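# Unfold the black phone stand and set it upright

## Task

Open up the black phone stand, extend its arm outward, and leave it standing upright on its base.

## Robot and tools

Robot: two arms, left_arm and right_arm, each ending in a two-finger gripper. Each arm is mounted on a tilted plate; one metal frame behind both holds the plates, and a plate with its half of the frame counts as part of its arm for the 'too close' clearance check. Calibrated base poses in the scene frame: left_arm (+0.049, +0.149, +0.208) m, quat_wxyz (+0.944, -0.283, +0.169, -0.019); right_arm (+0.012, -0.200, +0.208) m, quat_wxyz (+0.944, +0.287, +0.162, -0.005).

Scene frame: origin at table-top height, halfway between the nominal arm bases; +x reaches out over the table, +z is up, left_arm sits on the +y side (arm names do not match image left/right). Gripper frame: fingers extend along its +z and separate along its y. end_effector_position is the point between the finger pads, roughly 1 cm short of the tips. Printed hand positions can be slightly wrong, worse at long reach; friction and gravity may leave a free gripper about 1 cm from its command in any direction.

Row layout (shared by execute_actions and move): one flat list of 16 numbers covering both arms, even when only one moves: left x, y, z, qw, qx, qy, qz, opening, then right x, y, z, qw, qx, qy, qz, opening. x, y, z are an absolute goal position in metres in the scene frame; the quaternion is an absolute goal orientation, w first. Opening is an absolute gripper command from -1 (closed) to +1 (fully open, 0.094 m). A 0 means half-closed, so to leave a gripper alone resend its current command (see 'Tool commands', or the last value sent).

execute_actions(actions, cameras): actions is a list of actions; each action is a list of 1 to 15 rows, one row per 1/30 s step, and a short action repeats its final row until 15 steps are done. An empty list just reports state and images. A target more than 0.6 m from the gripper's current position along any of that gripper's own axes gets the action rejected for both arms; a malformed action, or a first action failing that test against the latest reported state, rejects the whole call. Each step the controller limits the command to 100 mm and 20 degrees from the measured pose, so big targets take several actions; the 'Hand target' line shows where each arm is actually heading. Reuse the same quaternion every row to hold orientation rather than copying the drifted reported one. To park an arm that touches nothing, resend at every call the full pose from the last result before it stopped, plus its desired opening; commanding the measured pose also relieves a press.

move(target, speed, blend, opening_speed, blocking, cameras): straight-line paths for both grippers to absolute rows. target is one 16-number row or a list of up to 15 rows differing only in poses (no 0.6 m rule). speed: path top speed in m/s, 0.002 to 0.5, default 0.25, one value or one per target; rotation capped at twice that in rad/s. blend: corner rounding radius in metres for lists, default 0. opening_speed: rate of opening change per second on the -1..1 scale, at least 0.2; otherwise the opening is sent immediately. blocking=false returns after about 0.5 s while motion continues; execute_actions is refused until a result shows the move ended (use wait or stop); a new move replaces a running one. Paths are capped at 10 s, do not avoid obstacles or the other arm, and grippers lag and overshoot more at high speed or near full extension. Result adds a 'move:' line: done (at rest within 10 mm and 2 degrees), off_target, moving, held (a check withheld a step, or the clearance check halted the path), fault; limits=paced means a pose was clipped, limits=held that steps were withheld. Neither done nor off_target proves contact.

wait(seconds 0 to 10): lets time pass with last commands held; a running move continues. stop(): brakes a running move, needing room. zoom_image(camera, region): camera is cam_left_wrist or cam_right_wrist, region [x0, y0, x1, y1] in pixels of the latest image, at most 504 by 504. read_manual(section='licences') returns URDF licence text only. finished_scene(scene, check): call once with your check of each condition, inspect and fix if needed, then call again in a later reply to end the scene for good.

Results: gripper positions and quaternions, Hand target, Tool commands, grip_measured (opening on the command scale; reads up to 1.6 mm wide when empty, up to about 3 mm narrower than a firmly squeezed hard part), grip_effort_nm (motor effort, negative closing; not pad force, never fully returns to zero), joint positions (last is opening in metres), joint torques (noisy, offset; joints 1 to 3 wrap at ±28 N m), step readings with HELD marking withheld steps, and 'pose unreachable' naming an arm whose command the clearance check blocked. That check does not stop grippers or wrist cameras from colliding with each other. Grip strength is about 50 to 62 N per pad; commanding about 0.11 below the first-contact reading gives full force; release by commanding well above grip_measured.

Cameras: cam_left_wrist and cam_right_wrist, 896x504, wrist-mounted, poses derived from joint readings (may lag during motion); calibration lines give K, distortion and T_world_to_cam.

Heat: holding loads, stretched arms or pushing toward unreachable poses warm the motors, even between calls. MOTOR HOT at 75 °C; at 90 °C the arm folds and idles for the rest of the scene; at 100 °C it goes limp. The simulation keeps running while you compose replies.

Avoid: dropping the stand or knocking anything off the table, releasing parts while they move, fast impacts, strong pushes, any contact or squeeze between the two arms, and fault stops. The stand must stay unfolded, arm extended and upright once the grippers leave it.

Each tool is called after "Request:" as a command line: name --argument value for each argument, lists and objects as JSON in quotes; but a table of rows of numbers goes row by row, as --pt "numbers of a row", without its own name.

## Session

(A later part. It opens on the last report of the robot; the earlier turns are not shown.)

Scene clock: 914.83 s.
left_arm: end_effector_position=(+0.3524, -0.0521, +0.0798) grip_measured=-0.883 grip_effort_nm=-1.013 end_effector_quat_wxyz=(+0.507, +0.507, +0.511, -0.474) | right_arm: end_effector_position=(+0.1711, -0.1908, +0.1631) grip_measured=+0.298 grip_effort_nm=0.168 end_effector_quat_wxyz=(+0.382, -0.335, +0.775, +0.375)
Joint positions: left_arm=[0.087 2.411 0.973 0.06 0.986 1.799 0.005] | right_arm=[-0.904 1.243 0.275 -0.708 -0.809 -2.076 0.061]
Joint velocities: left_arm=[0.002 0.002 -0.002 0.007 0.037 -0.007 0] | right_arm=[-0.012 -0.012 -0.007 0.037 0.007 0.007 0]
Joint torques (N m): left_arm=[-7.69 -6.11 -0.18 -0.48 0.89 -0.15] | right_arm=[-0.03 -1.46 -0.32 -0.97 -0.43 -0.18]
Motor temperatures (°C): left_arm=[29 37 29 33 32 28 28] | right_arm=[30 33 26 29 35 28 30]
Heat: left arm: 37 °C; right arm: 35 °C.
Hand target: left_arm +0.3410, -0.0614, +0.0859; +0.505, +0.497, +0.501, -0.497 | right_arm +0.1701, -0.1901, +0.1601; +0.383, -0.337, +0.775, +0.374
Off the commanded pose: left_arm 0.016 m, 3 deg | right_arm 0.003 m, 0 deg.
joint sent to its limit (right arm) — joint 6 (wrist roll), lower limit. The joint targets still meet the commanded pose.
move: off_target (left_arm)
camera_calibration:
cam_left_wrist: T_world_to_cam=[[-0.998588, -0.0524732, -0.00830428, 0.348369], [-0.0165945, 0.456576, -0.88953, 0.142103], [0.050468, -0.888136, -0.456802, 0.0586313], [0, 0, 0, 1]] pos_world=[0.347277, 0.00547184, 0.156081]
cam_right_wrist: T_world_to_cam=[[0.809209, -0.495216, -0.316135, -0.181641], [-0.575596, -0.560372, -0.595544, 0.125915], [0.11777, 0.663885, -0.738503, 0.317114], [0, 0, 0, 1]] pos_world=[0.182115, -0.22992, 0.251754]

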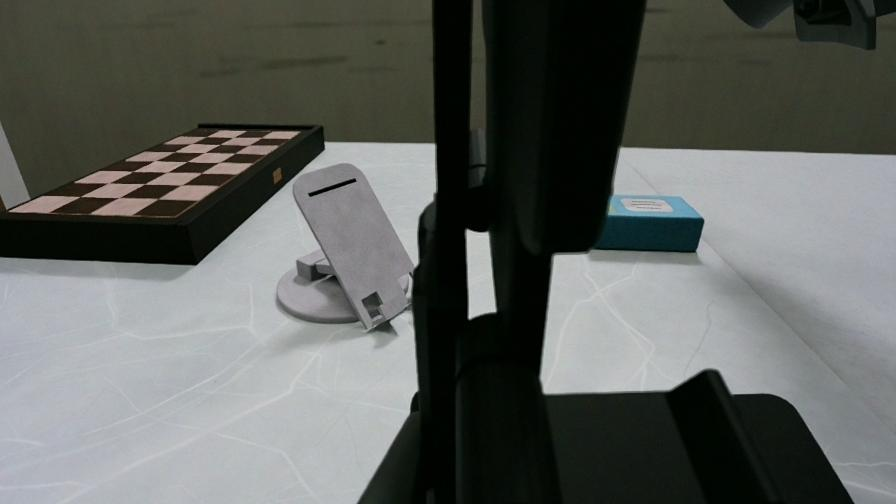

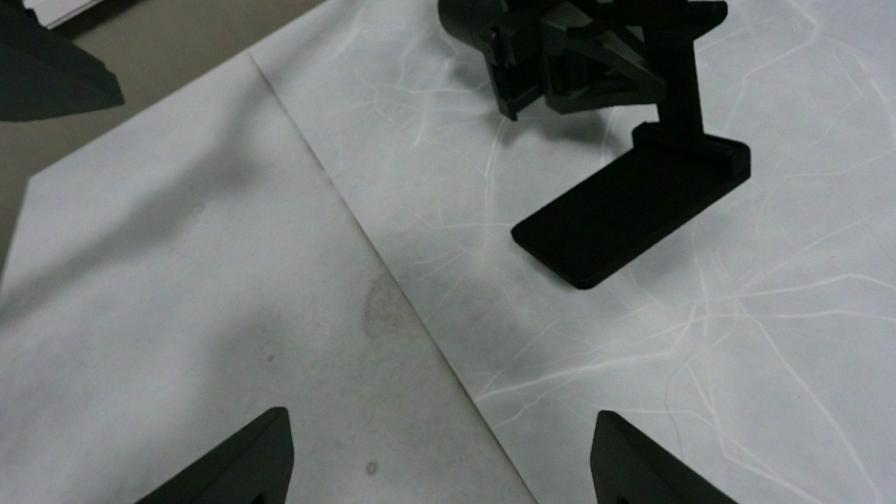

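Request:
move --target '[0.34,-0.06,0.058,0.5,0.5,0.5,-0.5,-1,0.17,-0.19,0.16,0.384,-0.337,0.774,0.374,0.3]' --speed 0.03

Request:
zoom_image --camera "cam_right_wrist" --region '[450, 0, 800, 350]'

Scene clock: 918.80 s.
left_arm: end_effector_position=(+0.3488, -0.0582, +0.0604) grip_measured=-0.883 grip_effort_nm=-1.018 end_effector_quat_wxyz=(+0.505, +0.514, +0.499, -0.482) | right_arm: end_effector_position=(+0.1711, -0.1908, +0.1631) grip_measured=+0.298 grip_effort_nm=0.164 end_effector_quat_wxyz=(+0.382, -0.335, +0.775, +0.375)
Joint positions: left_arm=[0.104 2.501 1.062 -0.02 0.991 1.885 0.005] | right_arm=[-0.904 1.243 0.275 -0.708 -0.809 -2.076 0.061]
Joint velocities: left_arm=[-0.012 0.007 -0.002 0.066 -0.037 -0.037 0] | right_arm=[-0.022 0.007 -0.002 -0.037 0.007 0.037 0]
Joint torques (N m): left_arm=[-5.04 -5.57 0.91 -0.79 0.81 -0.01] | right_arm=[-0.05 -1.46 -0.46 -1.01 -0.43 -0.11]
Motor temperatures (°C): left_arm=[29 37 29 33 32 28 28] | right_arm=[30 33 26 29 34 28 30]
Heat: left arm: 37 °C; right arm: 34 °C.
Hand target: left_arm +0.3395, -0.0601, +0.0579; +0.500, +0.500, +0.500, -0.500 | right_arm +0.1700, -0.1900, +0.1601; +0.383, -0.337, +0.775, +0.374
Off the commanded pose: left_arm 0.009 m, 3 deg | right_arm 0.003 m, 0 deg.
joint sent to its limit (right arm) — joint 6 (wrist roll), lower limit. The joint targets still meet the commanded pose.
move: off_target (left_arm)
camera_calibration:
cam_left_wrist: T_world_to_cam=[[-0.999562, -0.0236143, -0.0178308, 0.346906], [0.00535872, 0.448167, -0.893934, 0.11971], [0.0291008, -0.893638, -0.447844, 0.0511184], [0, 0, 0, 1]] pos_world=[0.344625, 0.000223168, 0.136092]
cam_right_wrist: T_world_to_cam=[[0.809209, -0.495216, -0.316135, -0.181641], [-0.575596, -0.560372, -0.595544, 0.125915], [0.11777, 0.663885, -0.738503, 0.317114], [0, 0, 0, 1]] pos_world=[0.182115, -0.22992, 0.251754]

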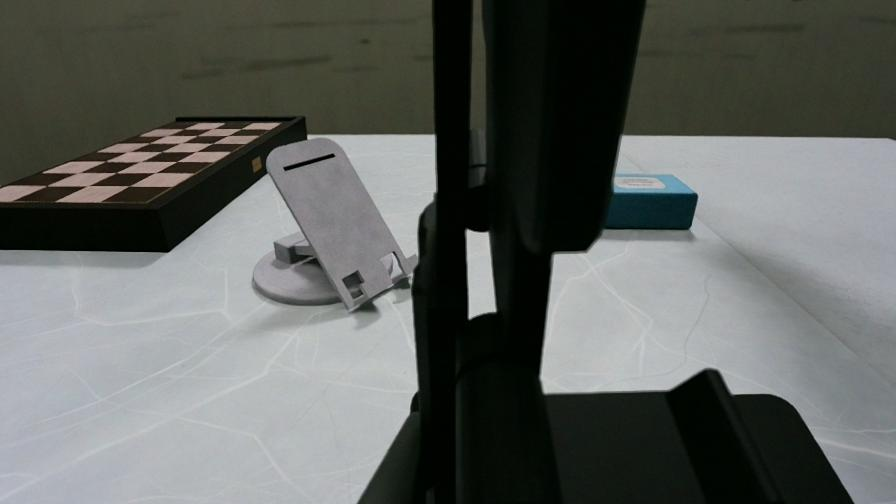

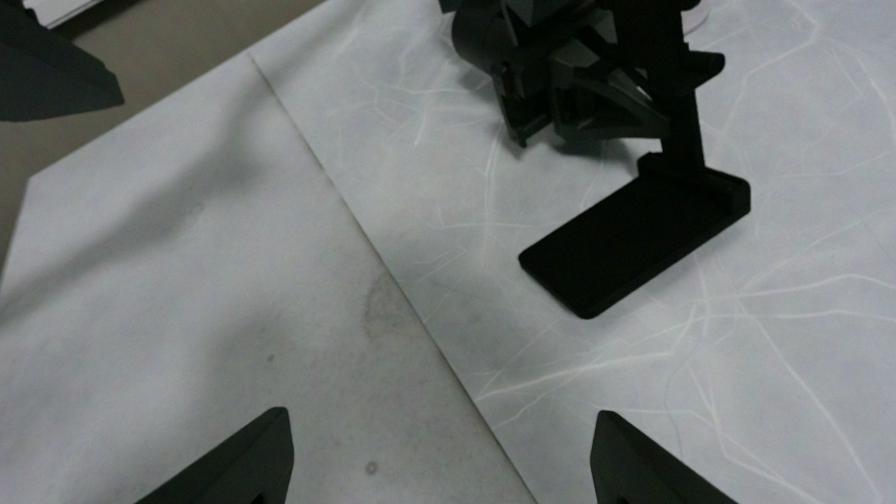

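Scaled by 1.440.

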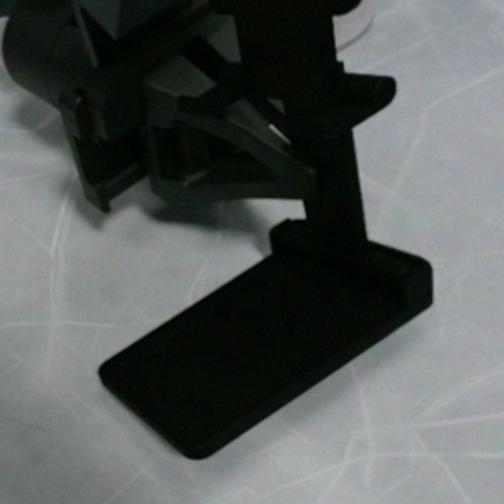

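Request:
move --pt "0.34 -0.05 0.09 0.5 0.5 0.5 -0.5 -1 0.17 -0.25 0.17 0.384 -0.337 0.774 0.374 0.3" --pt "0.33 -0.04 0.095 0.653 0.271 0.653 -0.271 -1 0.17 -0.25 0.17 0.384 -0.337 0.774 0.374 0.3" --pt "0.33 -0.055 0.095 0.7071 0 0.7071 0 -1 0.17 -0.25 0.17 0.384 -0.337 0.774 0.374 0.3" --speed 0.12

Scene clock: 951.90 s.
left_arm: end_effector_position=(+0.3343, -0.0472, +0.1004) grip_measured=-0.883 grip_effort_nm=-1.013 end_effector_quat_wxyz=(+0.433, -0.051, +0.899, +0.042) | right_arm: end_effector_position=(+0.1683, -0.2448, +0.1697) grip_measured=+0.298 grip_effort_nm=0.164 end_effector_quat_wxyz=(+0.307, -0.317, +0.816, +0.374)
Joint positions: left_arm=[-0.862 2.773 0.671 1.58 -1.226 0.041 0.005] | right_arm=[-1.028 1.182 0.477 -1 -0.673 -2.076 0.061]
Joint velocities: left_arm=[0.007 -0.012 0.007 -0.022 0.051 -0.037 0] | right_arm=[-0.002 0.002 0.002 0.081 0.022 -0.037 0.001]
Joint torques (N m): left_arm=[-8.1 -5.65 3.21 1.15 -0.12 -0.11] | right_arm=[0.32 -5.05 1.83 -1.45 -0.26 -0.16]
Motor temperatures (°C): left_arm=[30 37 29 33 32 28 29] | right_arm=[30 34 27 30 33 28 30]
Heat: left arm: 37 °C; right arm: 34 °C.
Hand target: left_arm +0.3282, -0.0533, +0.1003; +0.437, -0.046, +0.898, +0.038 | right_arm +0.1699, -0.2492, +0.1708; +0.308, -0.326, +0.816, +0.365
Off the commanded pose: left_arm 0.010 m, 39 deg; orientation clipped | right_arm 0.005 m, 10 deg.
joint sent to its limit (left arm) — joint 4 (wrist pitch), upper limit. The joint targets are off in position and orientation.
joint sent to its limit (right arm) — joint 6 (wrist roll), lower limit. The joint targets are off in orientation, not in position.
move: off_target (left_arm, right_arm); limits=paced
camera_calibration:
cam_left_wrist: T_world_to_cam=[[0.152909, -0.987954, -0.0237964, -0.0968732], [-0.886446, -0.126474, -0.445217, 0.376572], [0.436844, 0.0891718, -0.895106, 0.0342242], [0, 0, 0, 1]] pos_world=[0.333673, -0.0511313, 0.195986]
cam_right_wrist: T_world_to_cam=[[0.751479, -0.519614, -0.406547, -0.184975], [-0.659729, -0.597496, -0.455804, 0.0792412], [-0.00606823, 0.610738, -0.79181, 0.375021], [0, 0, 0, 1]] pos_world=[0.193558, -0.277809, 0.257863]

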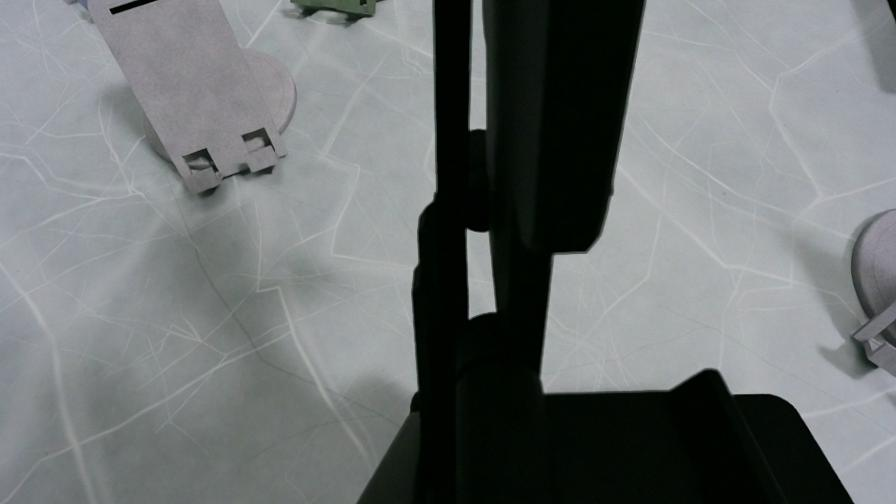

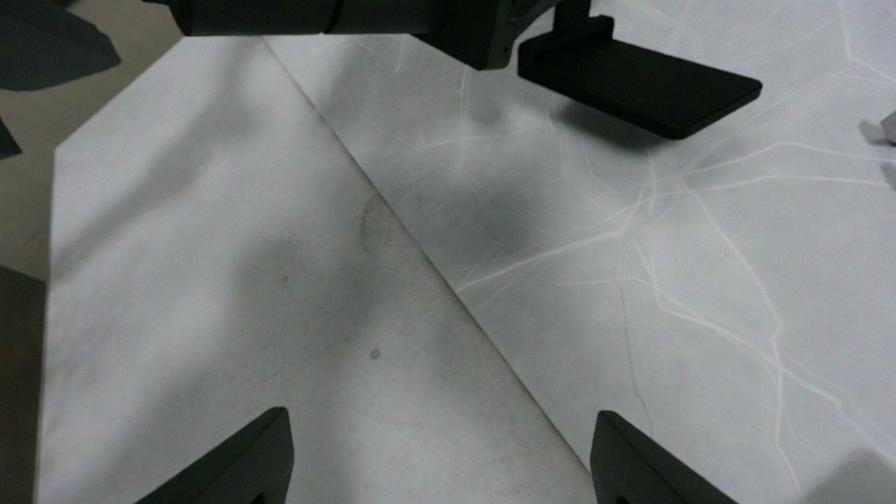

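Request:
move --pt "0.43 -0.05 0.105 0.7071 0 0.7071 0 -1 0.17 -0.25 0.17 0.308 -0.326 0.816 0.365 0.3" --speed 0.12

Scene clock: 958.97 s.
left_arm: end_effector_position=(+0.4226, -0.0532, +0.0979) grip_measured=-0.883 grip_effort_nm=-1.013 end_effector_quat_wxyz=(+0.457, +0.024, +0.889, -0.003) | right_arm: end_effector_position=(+0.1691, -0.2464, +0.1695) grip_measured=+0.298 grip_effort_nm=0.168 end_effector_quat_wxyz=(+0.307, -0.319, +0.816, +0.372)
Joint positions: left_arm=[-0.628 2.663 0.769 1.58 -0.854 0.363 0.005] | right_arm=[-1.028 1.182 0.482 -1.001 -0.673 -2.076 0.061]
Joint velocities: left_arm=[-0.022 0.007 -0.007 0.037 0.022 -0.007 -0.001] | right_arm=[-0.012 0.007 -0.007 -0.007 -0.022 -0.051 0]
Joint torques (N m): left_arm=[-5.91 -10.24 2.11 1.33 0.33 0.05] | right_arm=[0.02 -4.72 1.92 -1.4 -0.32 -0.15]
Motor temperatures (°C): left_arm=[30 37 29 34 31 28 29] | right_arm=[30 34 27 30 33 28 30]
Heat: left arm: 37 °C; right arm: 34 °C.
Hand target: left_arm +0.4308, -0.0495, +0.1054; +0.465, +0.017, +0.885, -0.009 | right_arm +0.1701, -0.2499, +0.1701; +0.307, -0.326, +0.816, +0.365
Off the commanded pose: left_arm 0.011 m, 36 deg; orientation clipped | right_arm 0.004 m, 1 deg.
joint sent to its limit (left arm) — joint 4 (wrist pitch), upper limit. The joint targets are off in orientation, not in position.
joint sent to its limit (right arm) — joint 6 (wrist roll), lower limit. The joint targets still meet the commanded pose.
move: off_target (left_arm); limits=paced
camera_calibration:
cam_left_wrist: T_world_to_cam=[[-0.0212868, -0.999734, -0.00883865, -0.0448312], [-0.872183, 0.022891, -0.488643, 0.459227], [0.488716, -0.0026927, -0.872439, -0.0350286], [0, 0, 0, 1]] pos_world=[0.416695, -0.0554258, 0.193442]
cam_right_wrist: T_world_to_cam=[[0.752426, -0.521116, -0.402856, -0.187652], [-0.658661, -0.599493, -0.454723, 0.0779282], [-0.00454587, 0.607491, -0.794313, 0.375191], [0, 0, 0, 1]] pos_world=[0.194228, -0.278996, 0.257858]

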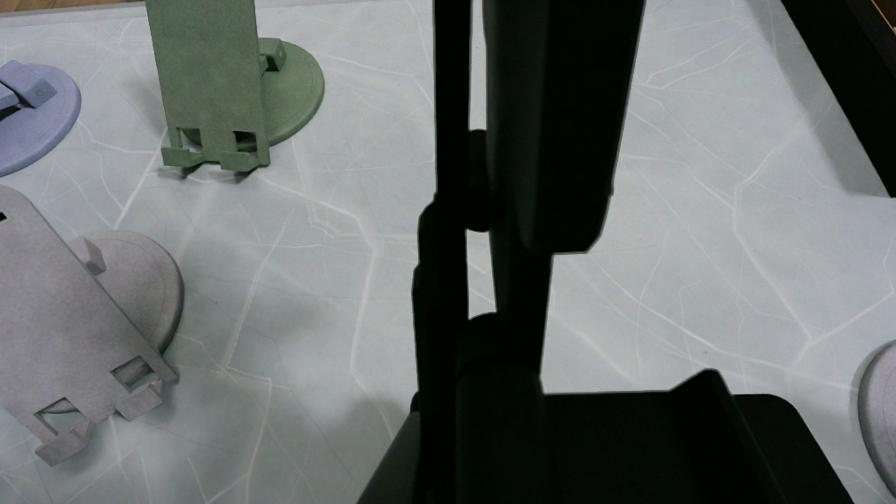

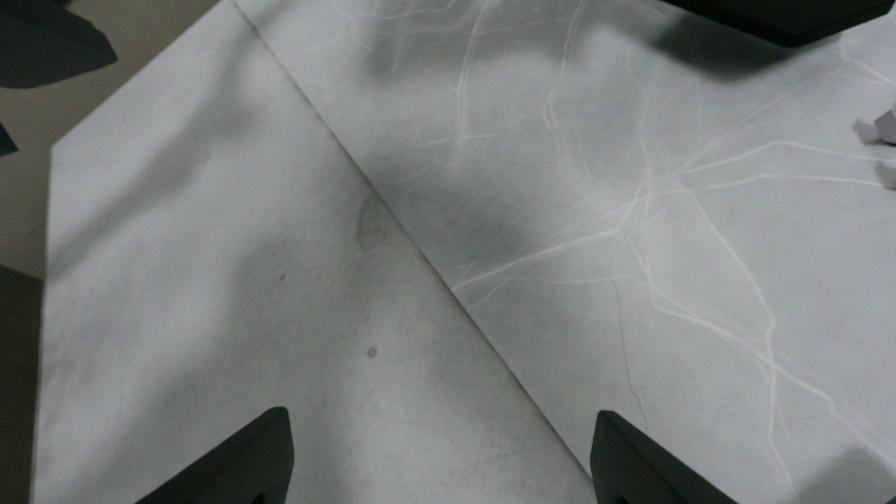

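Request:
move --pt "0.38 -0.05 0.105 0.6744 0.2126 0.6744 -0.2126 -1 0.17 -0.25 0.17 0.308 -0.326 0.816 0.365 0.3" --speed 0.12

Scene clock: 971.97 s.
left_arm: end_effector_position=(+0.3885, -0.0467, +0.1057) grip_measured=-0.882 grip_effort_nm=-1.018 end_effector_quat_wxyz=(+0.566, +0.335, +0.699, -0.281) | right_arm: end_effector_position=(+0.1691, -0.2464, +0.1694) grip_measured=+0.298 grip_effort_nm=0.164 end_effector_quat_wxyz=(+0.307, -0.319, +0.816, +0.372)
Joint positions: left_arm=[-0.111 2.525 0.511 1.58 0.513 0.888 0.006] | right_arm=[-1.028 1.182 0.482 -1.001 -0.673 -2.076 0.061]
Joint velocities: left_arm=[-0.012 0.002 -0.002 -0.022 -0.007 -0.022 0.001] | right_arm=[-0.012 0.007 0.002 -0.007 -0.051 0.051 0]
Joint torques (N m): left_arm=[-4.62 -4.72 0.23 1.21 0.85 0.07] | right_arm=[-0.02 -4.74 1.96 -1.38 -0.29 -0.12]
Motor temperatures (°C): left_arm=[30 40 29 36 31 28 29] | right_arm=[30 35 27 30 33 28 29]
Heat: left arm: 40 °C; right arm: 35 °C.
Hand target: left_arm +0.3829, -0.0500, +0.1031; +0.566, +0.338, +0.693, -0.293 | right_arm +0.1700, -0.2499, +0.1701; +0.307, -0.326, +0.816, +0.365
Off the commanded pose: left_arm 0.009 m, 21 deg; orientation clipped | right_arm 0.004 m, 1 deg.
joint sent to its limit (left arm) — joint 4 (wrist pitch), upper limit. The joint targets are off in orientation, not in position.
joint sent to its limit (right arm) — joint 6 (wrist roll), lower limit. The joint targets still meet the commanded pose.
move: off_target (left_arm); limits=paced
camera_calibration:
cam_left_wrist: T_world_to_cam=[[-0.774283, -0.632065, 0.0312941, 0.266526], [-0.398098, 0.448039, -0.800486, 0.30175], [0.491939, -0.632261, -0.598533, -0.0711374], [0, 0, 0, 1]] pos_world=[0.361488, -0.0117115, 0.190628]
cam_right_wrist: T_world_to_cam=[[0.752477, -0.520966, -0.402956, -0.187573], [-0.6586, -0.599736, -0.454491, 0.0777647], [-0.00489281, 0.607381, -0.794396, 0.375212], [0, 0, 0, 1]] pos_world=[0.194196, -0.278977, 0.257826]

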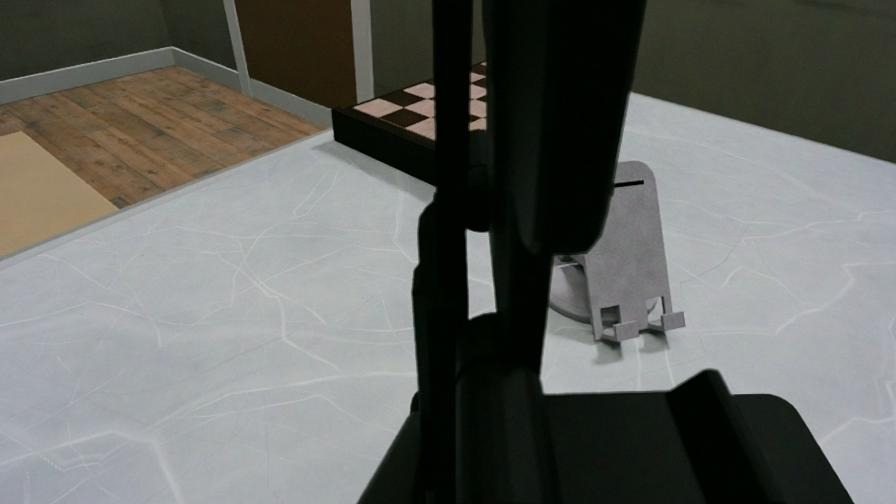

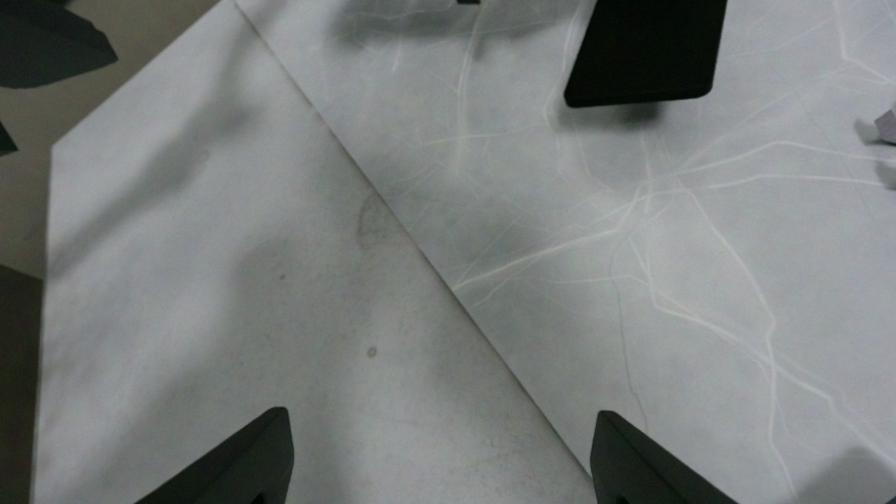

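Request:
move --pt "0.37 -0.06 0.095 0.6124 0.3536 0.6124 -0.3536 -1 0.17 -0.25 0.17 0.308 -0.326 0.816 0.365 0.3" --pt "0.37 -0.06 0.08 0.6124 0.3536 0.6124 -0.3536 -1 0.17 -0.25 0.17 0.308 -0.326 0.816 0.365 0.3" --speed 0.1

Scene clock: 983.87 s.
left_arm: end_effector_position=(+0.3778, -0.0566, +0.0813) grip_measured=-0.882 grip_effort_nm=-1.013 end_effector_quat_wxyz=(+0.615, +0.353, +0.619, -0.336) | right_arm: end_effector_position=(+0.1690, -0.2464, +0.1694) grip_measured=+0.298 grip_effort_nm=0.168 end_effector_quat_wxyz=(+0.306, -0.319, +0.816, +0.372)
Joint positions: left_arm=[0.025 2.706 0.674 1.578 0.851 0.991 0.006] | right_arm=[-1.028 1.182 0.482 -1.001 -0.672 -2.076 0.061]
Joint velocities: left_arm=[-0.012 -0.007 -0.017 -0.022 0.022 0.022 0.001] | right_arm=[-0.007 -0.012 -0.007 -0.037 0.007 -0.125 0]
Joint torques (N m): left_arm=[-4.9 -4.85 -0.65 0.91 0.89 -0.01] | right_arm=[0.06 -4.79 1.95 -1.33 -0.29 -0.15]
Motor temperatures (°C): left_arm=[30 37 29 36 32 28 29] | right_arm=[30 35 27 31 33 28 29]
Heat: left arm: 37 °C; right arm: 35 °C.
Hand target: left_arm +0.3696, -0.0604, +0.0792; +0.613, +0.354, +0.613, -0.352 | right_arm +0.1700, -0.2499, +0.1700; +0.307, -0.326, +0.816, +0.365
Off the commanded pose: left_arm 0.009 m, 2 deg | right_arm 0.004 m, 1 deg.
joint sent to its limit (right arm) — joint 6 (wrist roll), lower limit. The joint targets still meet the commanded pose.
move: done
camera_calibration:
cam_left_wrist: T_world_to_cam=[[-0.843284, -0.537461, 0.00282914, 0.286465], [-0.238559, 0.369576, -0.898055, 0.225623], [0.481624, -0.757991, -0.439874, -0.102884], [0, 0, 0, 1]] pos_world=[0.344948, -0.00740649, 0.156555]
cam_right_wrist: T_world_to_cam=[[0.752528, -0.520815, -0.403055, -0.187495], [-0.658539, -0.599979, -0.454259, 0.0776013], [-0.00523975, 0.60727, -0.794478, 0.375233], [0, 0, 0, 1]] pos_world=[0.194165, -0.278959, 0.257795]

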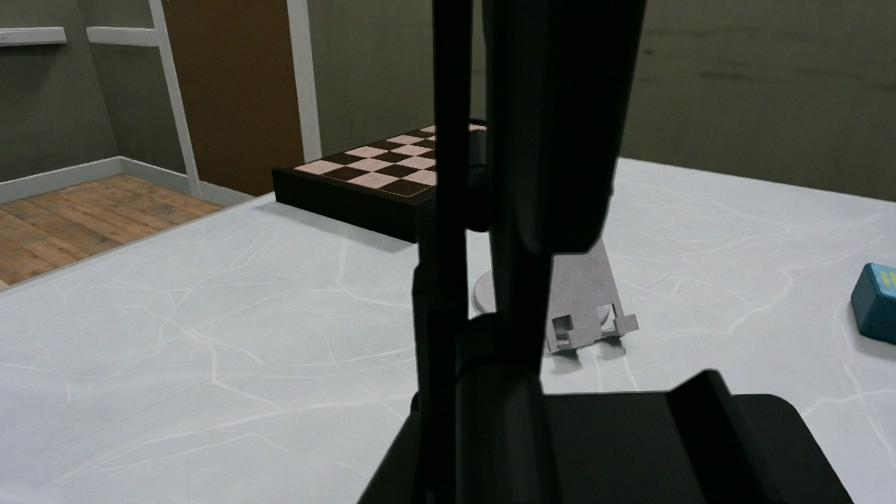

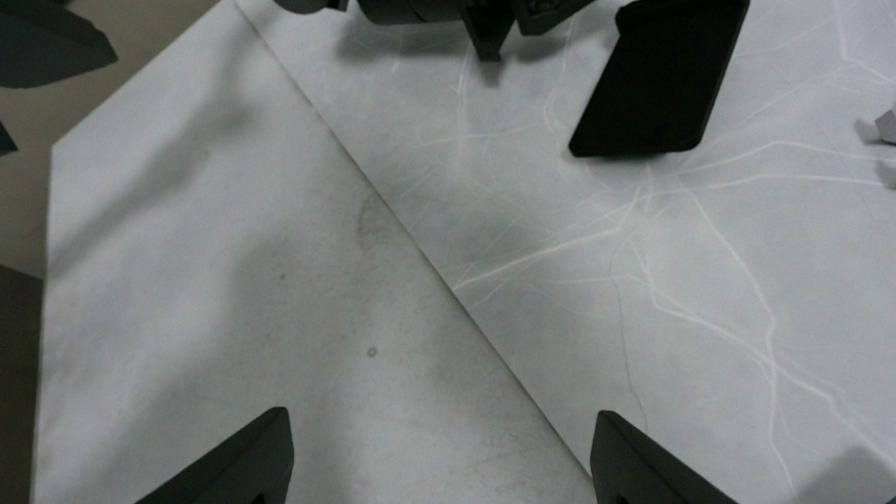

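Request:
move --pt "0.37 -0.06 0.06 0.5964 0.3799 0.5964 -0.3799 -1 0.17 -0.25 0.17 0.308 -0.326 0.816 0.365 0.3" --pt "0.37 -0.06 0.053 0.5964 0.3799 0.5964 -0.3799 -1 0.17 -0.25 0.17 0.308 -0.326 0.816 0.365 0.3" --speed 0.04

Request:
zoom_image --camera "cam_right_wrist" --region '[450, 0, 800, 250]'

Scene clock: 988.87 s.
left_arm: end_effector_position=(+0.3716, -0.0614, +0.0619) grip_measured=-0.882 grip_effort_nm=-1.013 end_effector_quat_wxyz=(+0.611, +0.385, +0.583, -0.374) | right_arm: end_effector_position=(+0.1690, -0.2464, +0.1694) grip_measured=+0.298 grip_effort_nm=0.164 end_effector_quat_wxyz=(+0.306, -0.319, +0.816, +0.372)
Joint positions: left_arm=[0.086 2.706 0.778 1.303 0.997 1.162 0.006] | right_arm=[-1.028 1.182 0.482 -1.001 -0.672 -2.076 0.061]
Joint velocities: left_arm=[0.012 -0.002 0.002 0.037 0.007 0.037 0] | right_arm=[-0.002 -0.012 -0.007 -0.051 -0.022 0.007 0]
Joint torques (N m): left_arm=[-4.48 -6.24 -0.2 0.28 0.44 0.05] | right_arm=[0.13 -4.74 2.18 -1.39 -0.3 -0.17]
Motor temperatures (°C): left_arm=[30 37 29 36 32 28 29] | right_arm=[30 35 27 31 33 28 29]
Heat: left arm: 37 °C; right arm: 35 °C.
Hand target: left_arm +0.3695, -0.0604, +0.0524; +0.596, +0.381, +0.596, -0.380 | right_arm +0.1700, -0.2499, +0.1701; +0.307, -0.326, +0.816, +0.365
Off the commanded pose: left_arm 0.009 m, 2 deg | right_arm 0.004 m, 1 deg.
joint sent to its limit (right arm) — joint 6 (wrist roll), lower limit. The joint targets still meet the commanded pose.
move: done
camera_calibration:
cam_left_wrist: T_world_to_cam=[[-0.898666, -0.438443, -0.0129249, 0.306353], [-0.165524, 0.366264, -0.91567, 0.182187], [0.406203, -0.820743, -0.401722, -0.0902987], [0, 0, 0, 1]] pos_world=[0.342145, -0.00652242, 0.134508]
cam_right_wrist: T_world_to_cam=[[0.752528, -0.520815, -0.403055, -0.187495], [-0.658539, -0.599979, -0.454259, 0.0776013], [-0.00523975, 0.60727, -0.794478, 0.375233], [0, 0, 0, 1]] pos_world=[0.194165, -0.278959, 0.257795]

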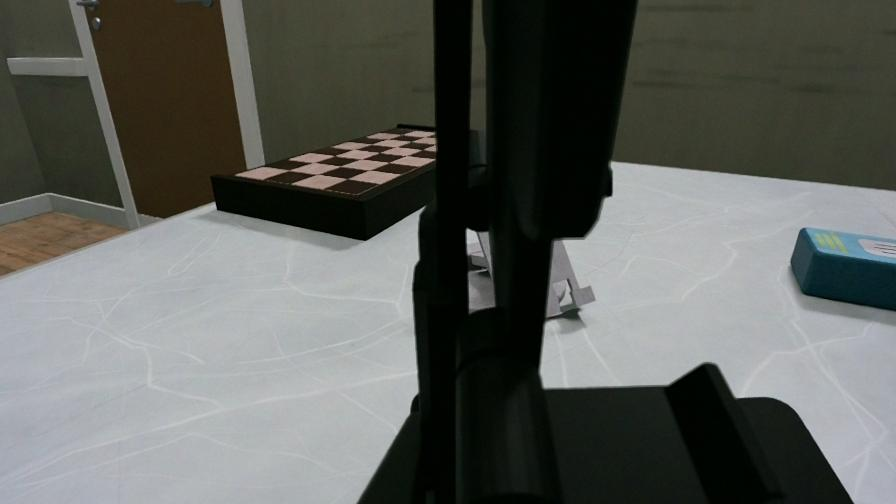

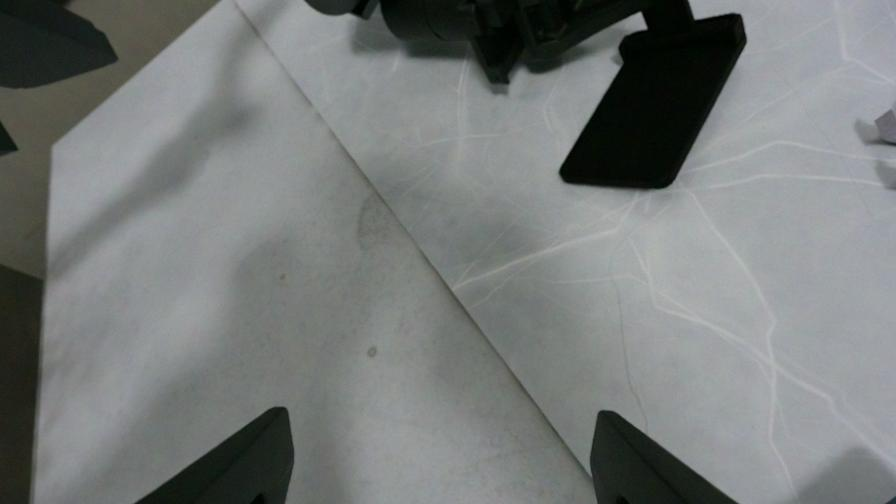

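Scaled by 1.440.

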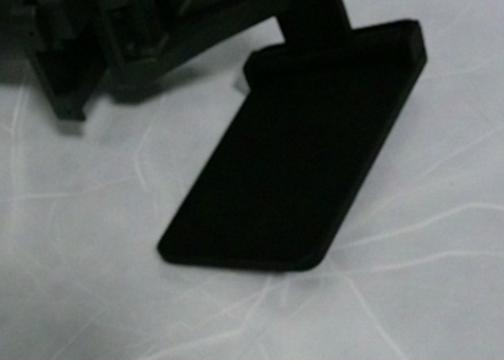

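Request:
move --pt "0.37 -0.06 0.056 0.5964 0.3799 0.5964 -0.3799 -1 0.2 -0.19 0.20 0.588 -0.2053 0.7664 0.1575 0.6" --speed 0.12

Scene clock: 994.50 s.
left_arm: end_effector_position=(+0.3715, -0.0615, +0.0619) grip_measured=-0.882 grip_effort_nm=-1.013 end_effector_quat_wxyz=(+0.611, +0.385, +0.582, -0.374) | right_arm: end_effector_position=(+0.1776, -0.2167, +0.1847) grip_measured=+0.598 grip_effort_nm=0.168 end_effector_quat_wxyz=(+0.404, -0.271, +0.824, +0.290)
Joint positions: left_arm=[0.086 2.706 0.778 1.302 0.997 1.163 0.006] | right_arm=[-1.097 0.886 0.235 -0.926 -0.901 -2.076 0.075]
Joint velocities: left_arm=[-0.027 0.002 -0.007 -0.095 0.037 -0.022 -0.001] | right_arm=[0.002 -0.022 -0.007 -0.037 -0.037 -0.11 0]
Joint torques (N m): left_arm=[-4.64 -6.56 -0.85 0.33 0.4 -0.09] | right_arm=[0.18 -1.46 1.99 -1.01 -0.41 -0.08]
Motor temperatures (°C): left_arm=[30 36 29 35 32 28 30] | right_arm=[30 35 27 31 33 28 29]
Heat: left arm: 36 °C; right arm: 35 °C.
Hand target: left_arm +0.3696, -0.0601, +0.0544; +0.597, +0.380, +0.596, -0.380 | right_arm +0.1779, -0.2172, +0.1846; +0.404, -0.271, +0.824, +0.290
Off the commanded pose: left_arm 0.006 m, 2 deg | right_arm 0.038 m, 28 deg.
move: held (right_arm; a check stopped the path); limits=held
pose unreachable (right arm): on one or more control steps of this call, first in action 0 (counted from 0), this arm could not follow its commanded pose, so it was not sent that pose on those steps. It may still have moved: this result reports where it is.
cause: moving toward the commanded pose would bring two parts of the arm too close to each other (its upper arm (the part past joint 2) and its gripper housing, with joints 3 (elbow) to 6 (wrist roll) between them).
camera_calibration:
cam_left_wrist: T_world_to_cam=[[-0.898799, -0.438145, -0.0137535, 0.306386], [-0.164613, 0.36643, -0.915768, 0.181897], [0.406279, -0.820828, -0.401472, -0.0903314], [0, 0, 0, 1]] pos_world=[0.342022, -0.00655751, 0.134523]
cam_right_wrist: T_world_to_cam=[[0.682546, -0.686565, -0.250517, -0.224017], [-0.686216, -0.484096, -0.542918, 0.15443], [0.251474, 0.542475, -0.801549, 0.311066], [0, 0, 0, 1]] pos_world=[0.180649, -0.247789, 0.277057]

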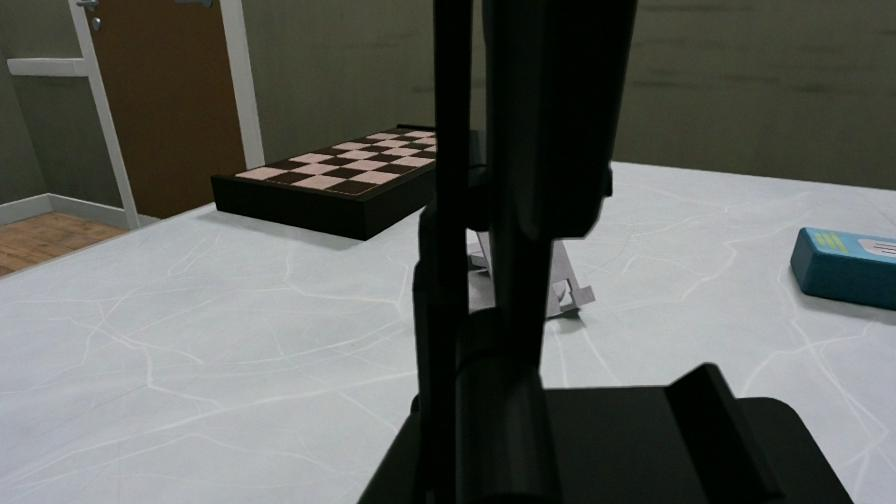

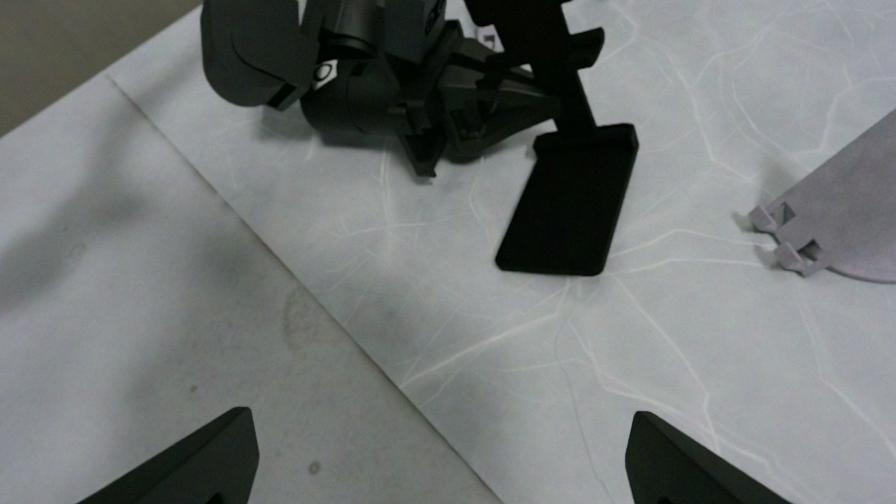

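Request:
move --pt "0.37 -0.06 0.056 0.5964 0.3799 0.5964 -0.3799 -1 0.24 -0.23 0.21 0.4545 -0.5417 0.5417 0.4545 0.6" --pt "0.37 -0.06 0.056 0.5964 0.3799 0.5964 -0.3799 -1 0.28 -0.15 0.20 0.588 -0.2053 0.7664 0.1575 0.6" --speed 0.12

Scene clock: 1007.40 s.
left_arm: end_effector_position=(+0.3715, -0.0615, +0.0619) grip_measured=-0.882 grip_effort_nm=-1.013 end_effector_quat_wxyz=(+0.611, +0.385, +0.582, -0.374) | right_arm: end_effector_position=(+0.2840, -0.1519, +0.2008) grip_measured=+0.598 grip_effort_nm=0.168 end_effector_quat_wxyz=(+0.519, -0.288, +0.766, +0.248)
Joint positions: left_arm=[0.086 2.706 0.778 1.302 0.997 1.163 0.006] | right_arm=[-0.137 1.085 0.013 0.521 -0.586 -0.963 0.075]
Joint velocities: left_arm=[-0.007 -0.022 0.012 -0.051 -0.022 -0.022 0] | right_arm=[0.022 -0.002 -0.002 0.037 -0.095 0.007 0]
Joint torques (N m): left_arm=[-4.78 -7.08 -1.29 0.39 0.39 -0.12] | right_arm=[2.13 -2.66 1.57 0.85 -0.62 0.07]
Motor temperatures (°C): left_arm=[30 36 29 34 31 28 30] | right_arm=[30 34 27 30 33 28 29]
Heat: left arm: 36 °C; right arm: 34 °C.
Hand target: left_arm +0.3699, -0.0599, +0.0560; +0.597, +0.380, +0.596, -0.380 | right_arm +0.2817, -0.1494, +0.2023; +0.519, -0.287, +0.765, +0.253
Off the commanded pose: left_arm 0.006 m, 2 deg | right_arm 0.004 m, 16 deg.
joint sent to its limit (right arm) — joint 3 (elbow), lower limit, where the elbow is as bent as it goes. The joint targets are off in orientation, not in position.
move: off_target (right_arm)
camera_calibration:
cam_left_wrist: T_world_to_cam=[[-0.898799, -0.438145, -0.0137535, 0.306386], [-0.164613, 0.36643, -0.915768, 0.181897], [0.406279, -0.820828, -0.401472, -0.0903314], [0, 0, 0, 1]] pos_world=[0.342022, -0.00655751, 0.134523]
cam_right_wrist: T_world_to_cam=[[0.697753, -0.712827, -0.070835, -0.292425], [-0.533237, -0.450827, -0.71583, 0.263859], [0.478329, 0.537245, -0.694672, 0.175374], [0, 0, 0, 1]] pos_world=[0.260854, -0.183712, 0.289992]

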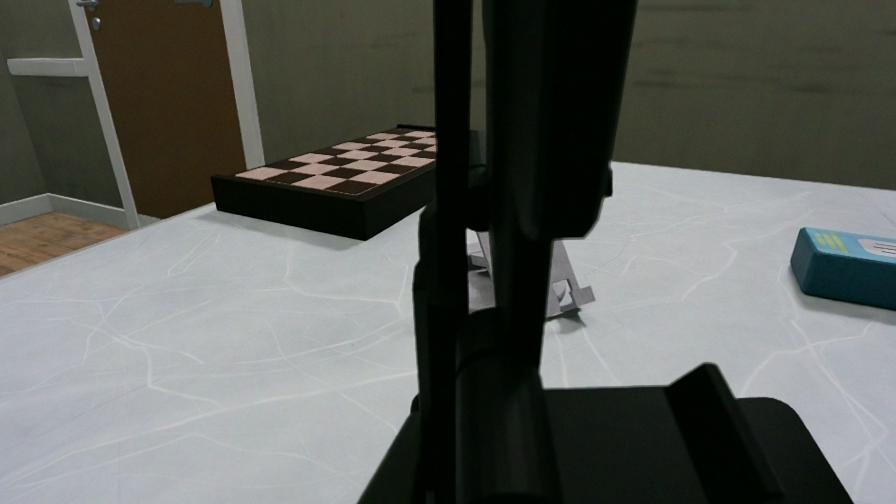

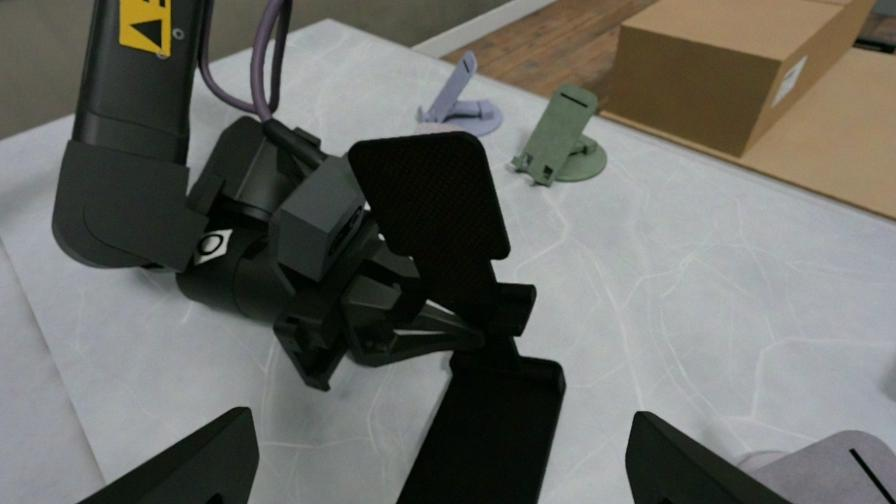

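Request:
zoom_image --camera "cam_right_wrist" --region '[320, 100, 620, 400]'

Scaled by 1.680.

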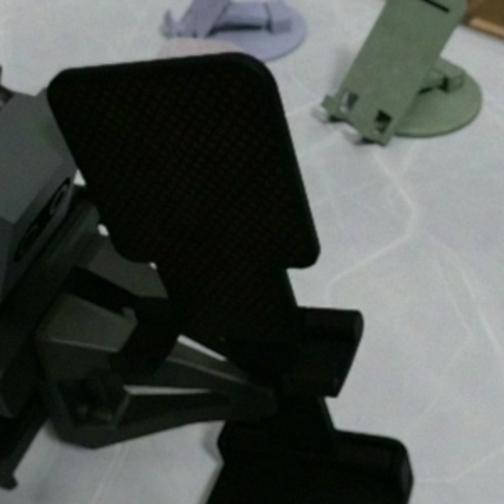

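Request:
move --pt "0.37 -0.06 0.056 0.5964 0.3799 0.5964 -0.3799 -1 0.34 -0.24 0.17 0.5 -0.5 0.5 0.5 0.6" --pt "0.37 -0.06 0.056 0.5964 0.3799 0.5964 -0.3799 -1 0.37 -0.23 0.11 0.5 -0.5 0.5 0.5 0.6" --speed 0.12 --cameras '["cam_right_wrist"]'

Request:
zoom_image --camera "cam_right_wrist" --region '[300, 50, 700, 450]'

Scene clock: 1037.07 s.
left_arm: end_effector_position=(+0.3715, -0.0615, +0.0619) grip_measured=-0.882 grip_effort_nm=-1.018 end_effector_quat_wxyz=(+0.611, +0.385, +0.582, -0.374) | right_arm: end_effector_position=(+0.3705, -0.2399, +0.1198) grip_measured=+0.598 grip_effort_nm=0.164 end_effector_quat_wxyz=(-0.430, +0.452, -0.637, -0.451)
Joint positions: left_arm=[0.086 2.706 0.778 1.302 0.997 1.163 0.006] | right_arm=[-0.498 2.032 1.353 -1.024 -0.848 -2.077 0.075]
Joint velocities: left_arm=[0.007 -0.007 0.002 -0.007 0.051 -0.037 0] | right_arm=[-0.007 -0.017 -0.007 0.007 0.007 0.007 0]
Joint torques (N m): left_arm=[-4.88 -7.13 -1.26 0.39 0.39 -0.1] | right_arm=[4.23 -6.61 2.32 -0.88 -0.57 -0.15]
Motor temperatures (°C): left_arm=[30 36 29 33 31 28 30] | right_arm=[30 33 27 30 32 28 29]
Heat: left arm: 36 °C; right arm: 33 °C.
Hand target: left_arm +0.3699, -0.0599, +0.0560; +0.597, +0.380, +0.596, -0.380 | right_arm +0.3702, -0.2334, +0.1104; +0.431, -0.454, +0.633, +0.456
Off the commanded pose: left_arm 0.006 m, 2 deg | right_arm 0.014 m, 19 deg.
joint sent to its limit (right arm) — joint 6 (wrist roll), lower limit. The joint targets are off in orientation, not in position.
move: off_target (right_arm)
camera_calibration:
cam_right_wrist: T_world_to_cam=[[0.966582, -0.186045, -0.17637, -0.381864], [-0.252381, -0.569888, -0.782005, 0.0876876], [0.0449767, 0.800384, -0.597798, 0.337088], [0, 0, 0, 1]] pos_world=[0.376073, -0.290872, 0.202733]
Images, in order (width x height): cam_right_wrist 896x504.

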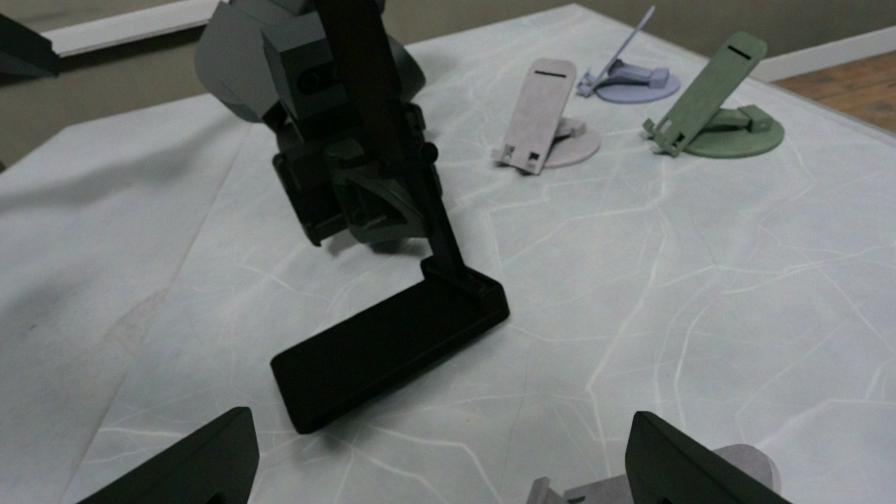

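Scaled by 1.260.

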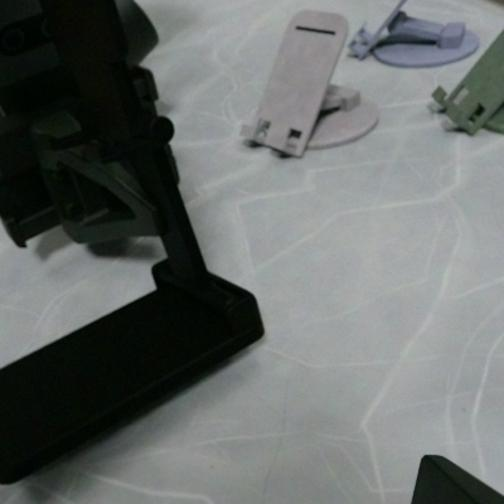

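Request:
move --pt "0.37 -0.06 0.056 0.5964 0.3799 0.5964 -0.3799 -1 0.31 -0.16 0.18 0.613 -0.2303 0.7306 0.1933 0.6" --pt "0.37 -0.06 0.056 0.5964 0.3799 0.5964 -0.3799 -1 0.305 -0.125 0.165 0.613 -0.2303 0.7306 0.1933 0.6" --speed 0.12 --cameras '["cam_right_wrist"]'

Scene clock: 1053.43 s.
left_arm: end_effector_position=(+0.3715, -0.0615, +0.0619) grip_measured=-0.882 grip_effort_nm=-1.013 end_effector_quat_wxyz=(+0.611, +0.385, +0.582, -0.374) | right_arm: end_effector_position=(+0.3072, -0.1268, +0.1653) grip_measured=+0.598 grip_effort_nm=0.164 end_effector_quat_wxyz=(+0.573, -0.284, +0.733, +0.233)
Joint positions: left_arm=[0.086 2.706 0.778 1.302 0.997 1.163 0.006] | right_arm=[-0.141 2.045 0.051 1.561 -0.656 -0.951 0.075]
Joint velocities: left_arm=[-0.017 -0.027 -0.007 -0.095 -0.037 -0.022 0] | right_arm=[0.002 -0.002 0.002 0.022 0.037 -0.022 -0.001]
Joint torques (N m): left_arm=[-4.9 -7.04 -1.24 0.36 0.39 -0.13] | right_arm=[4.44 -2.58 -1.2 1.2 -0.58 0.06]
Motor temperatures (°C): left_arm=[30 36 29 33 31 28 30] | right_arm=[30 34 27 30 32 28 29]
Heat: left arm: 36 °C; right arm: 34 °C.
Hand target: left_arm +0.3699, -0.0599, +0.0560; +0.597, +0.380, +0.596, -0.380 | right_arm +0.3056, -0.1218, +0.1636; +0.569, -0.284, +0.733, +0.242
Off the commanded pose: left_arm 0.006 m, 2 deg | right_arm 0.003 m, 9 deg.
joint sent to its limit (right arm) — joint 4 (wrist pitch), upper limit. The joint targets are off in position and orientation.
move: off_target (right_arm)
camera_calibration:
cam_right_wrist: T_world_to_cam=[[0.681114, -0.732145, -0.00683967, -0.30122], [-0.453569, -0.414585, -0.78892, 0.254339], [0.574768, 0.540447, -0.614458, 0.0837056], [0, 0, 0, 1]] pos_world=[0.272415, -0.16033, 0.250027]
Images, in order (width x height): cam_right_wrist 896x504.

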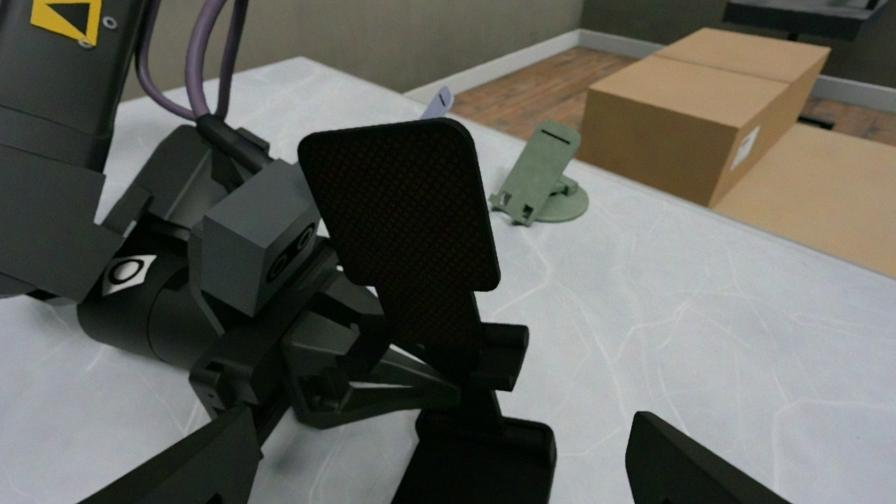

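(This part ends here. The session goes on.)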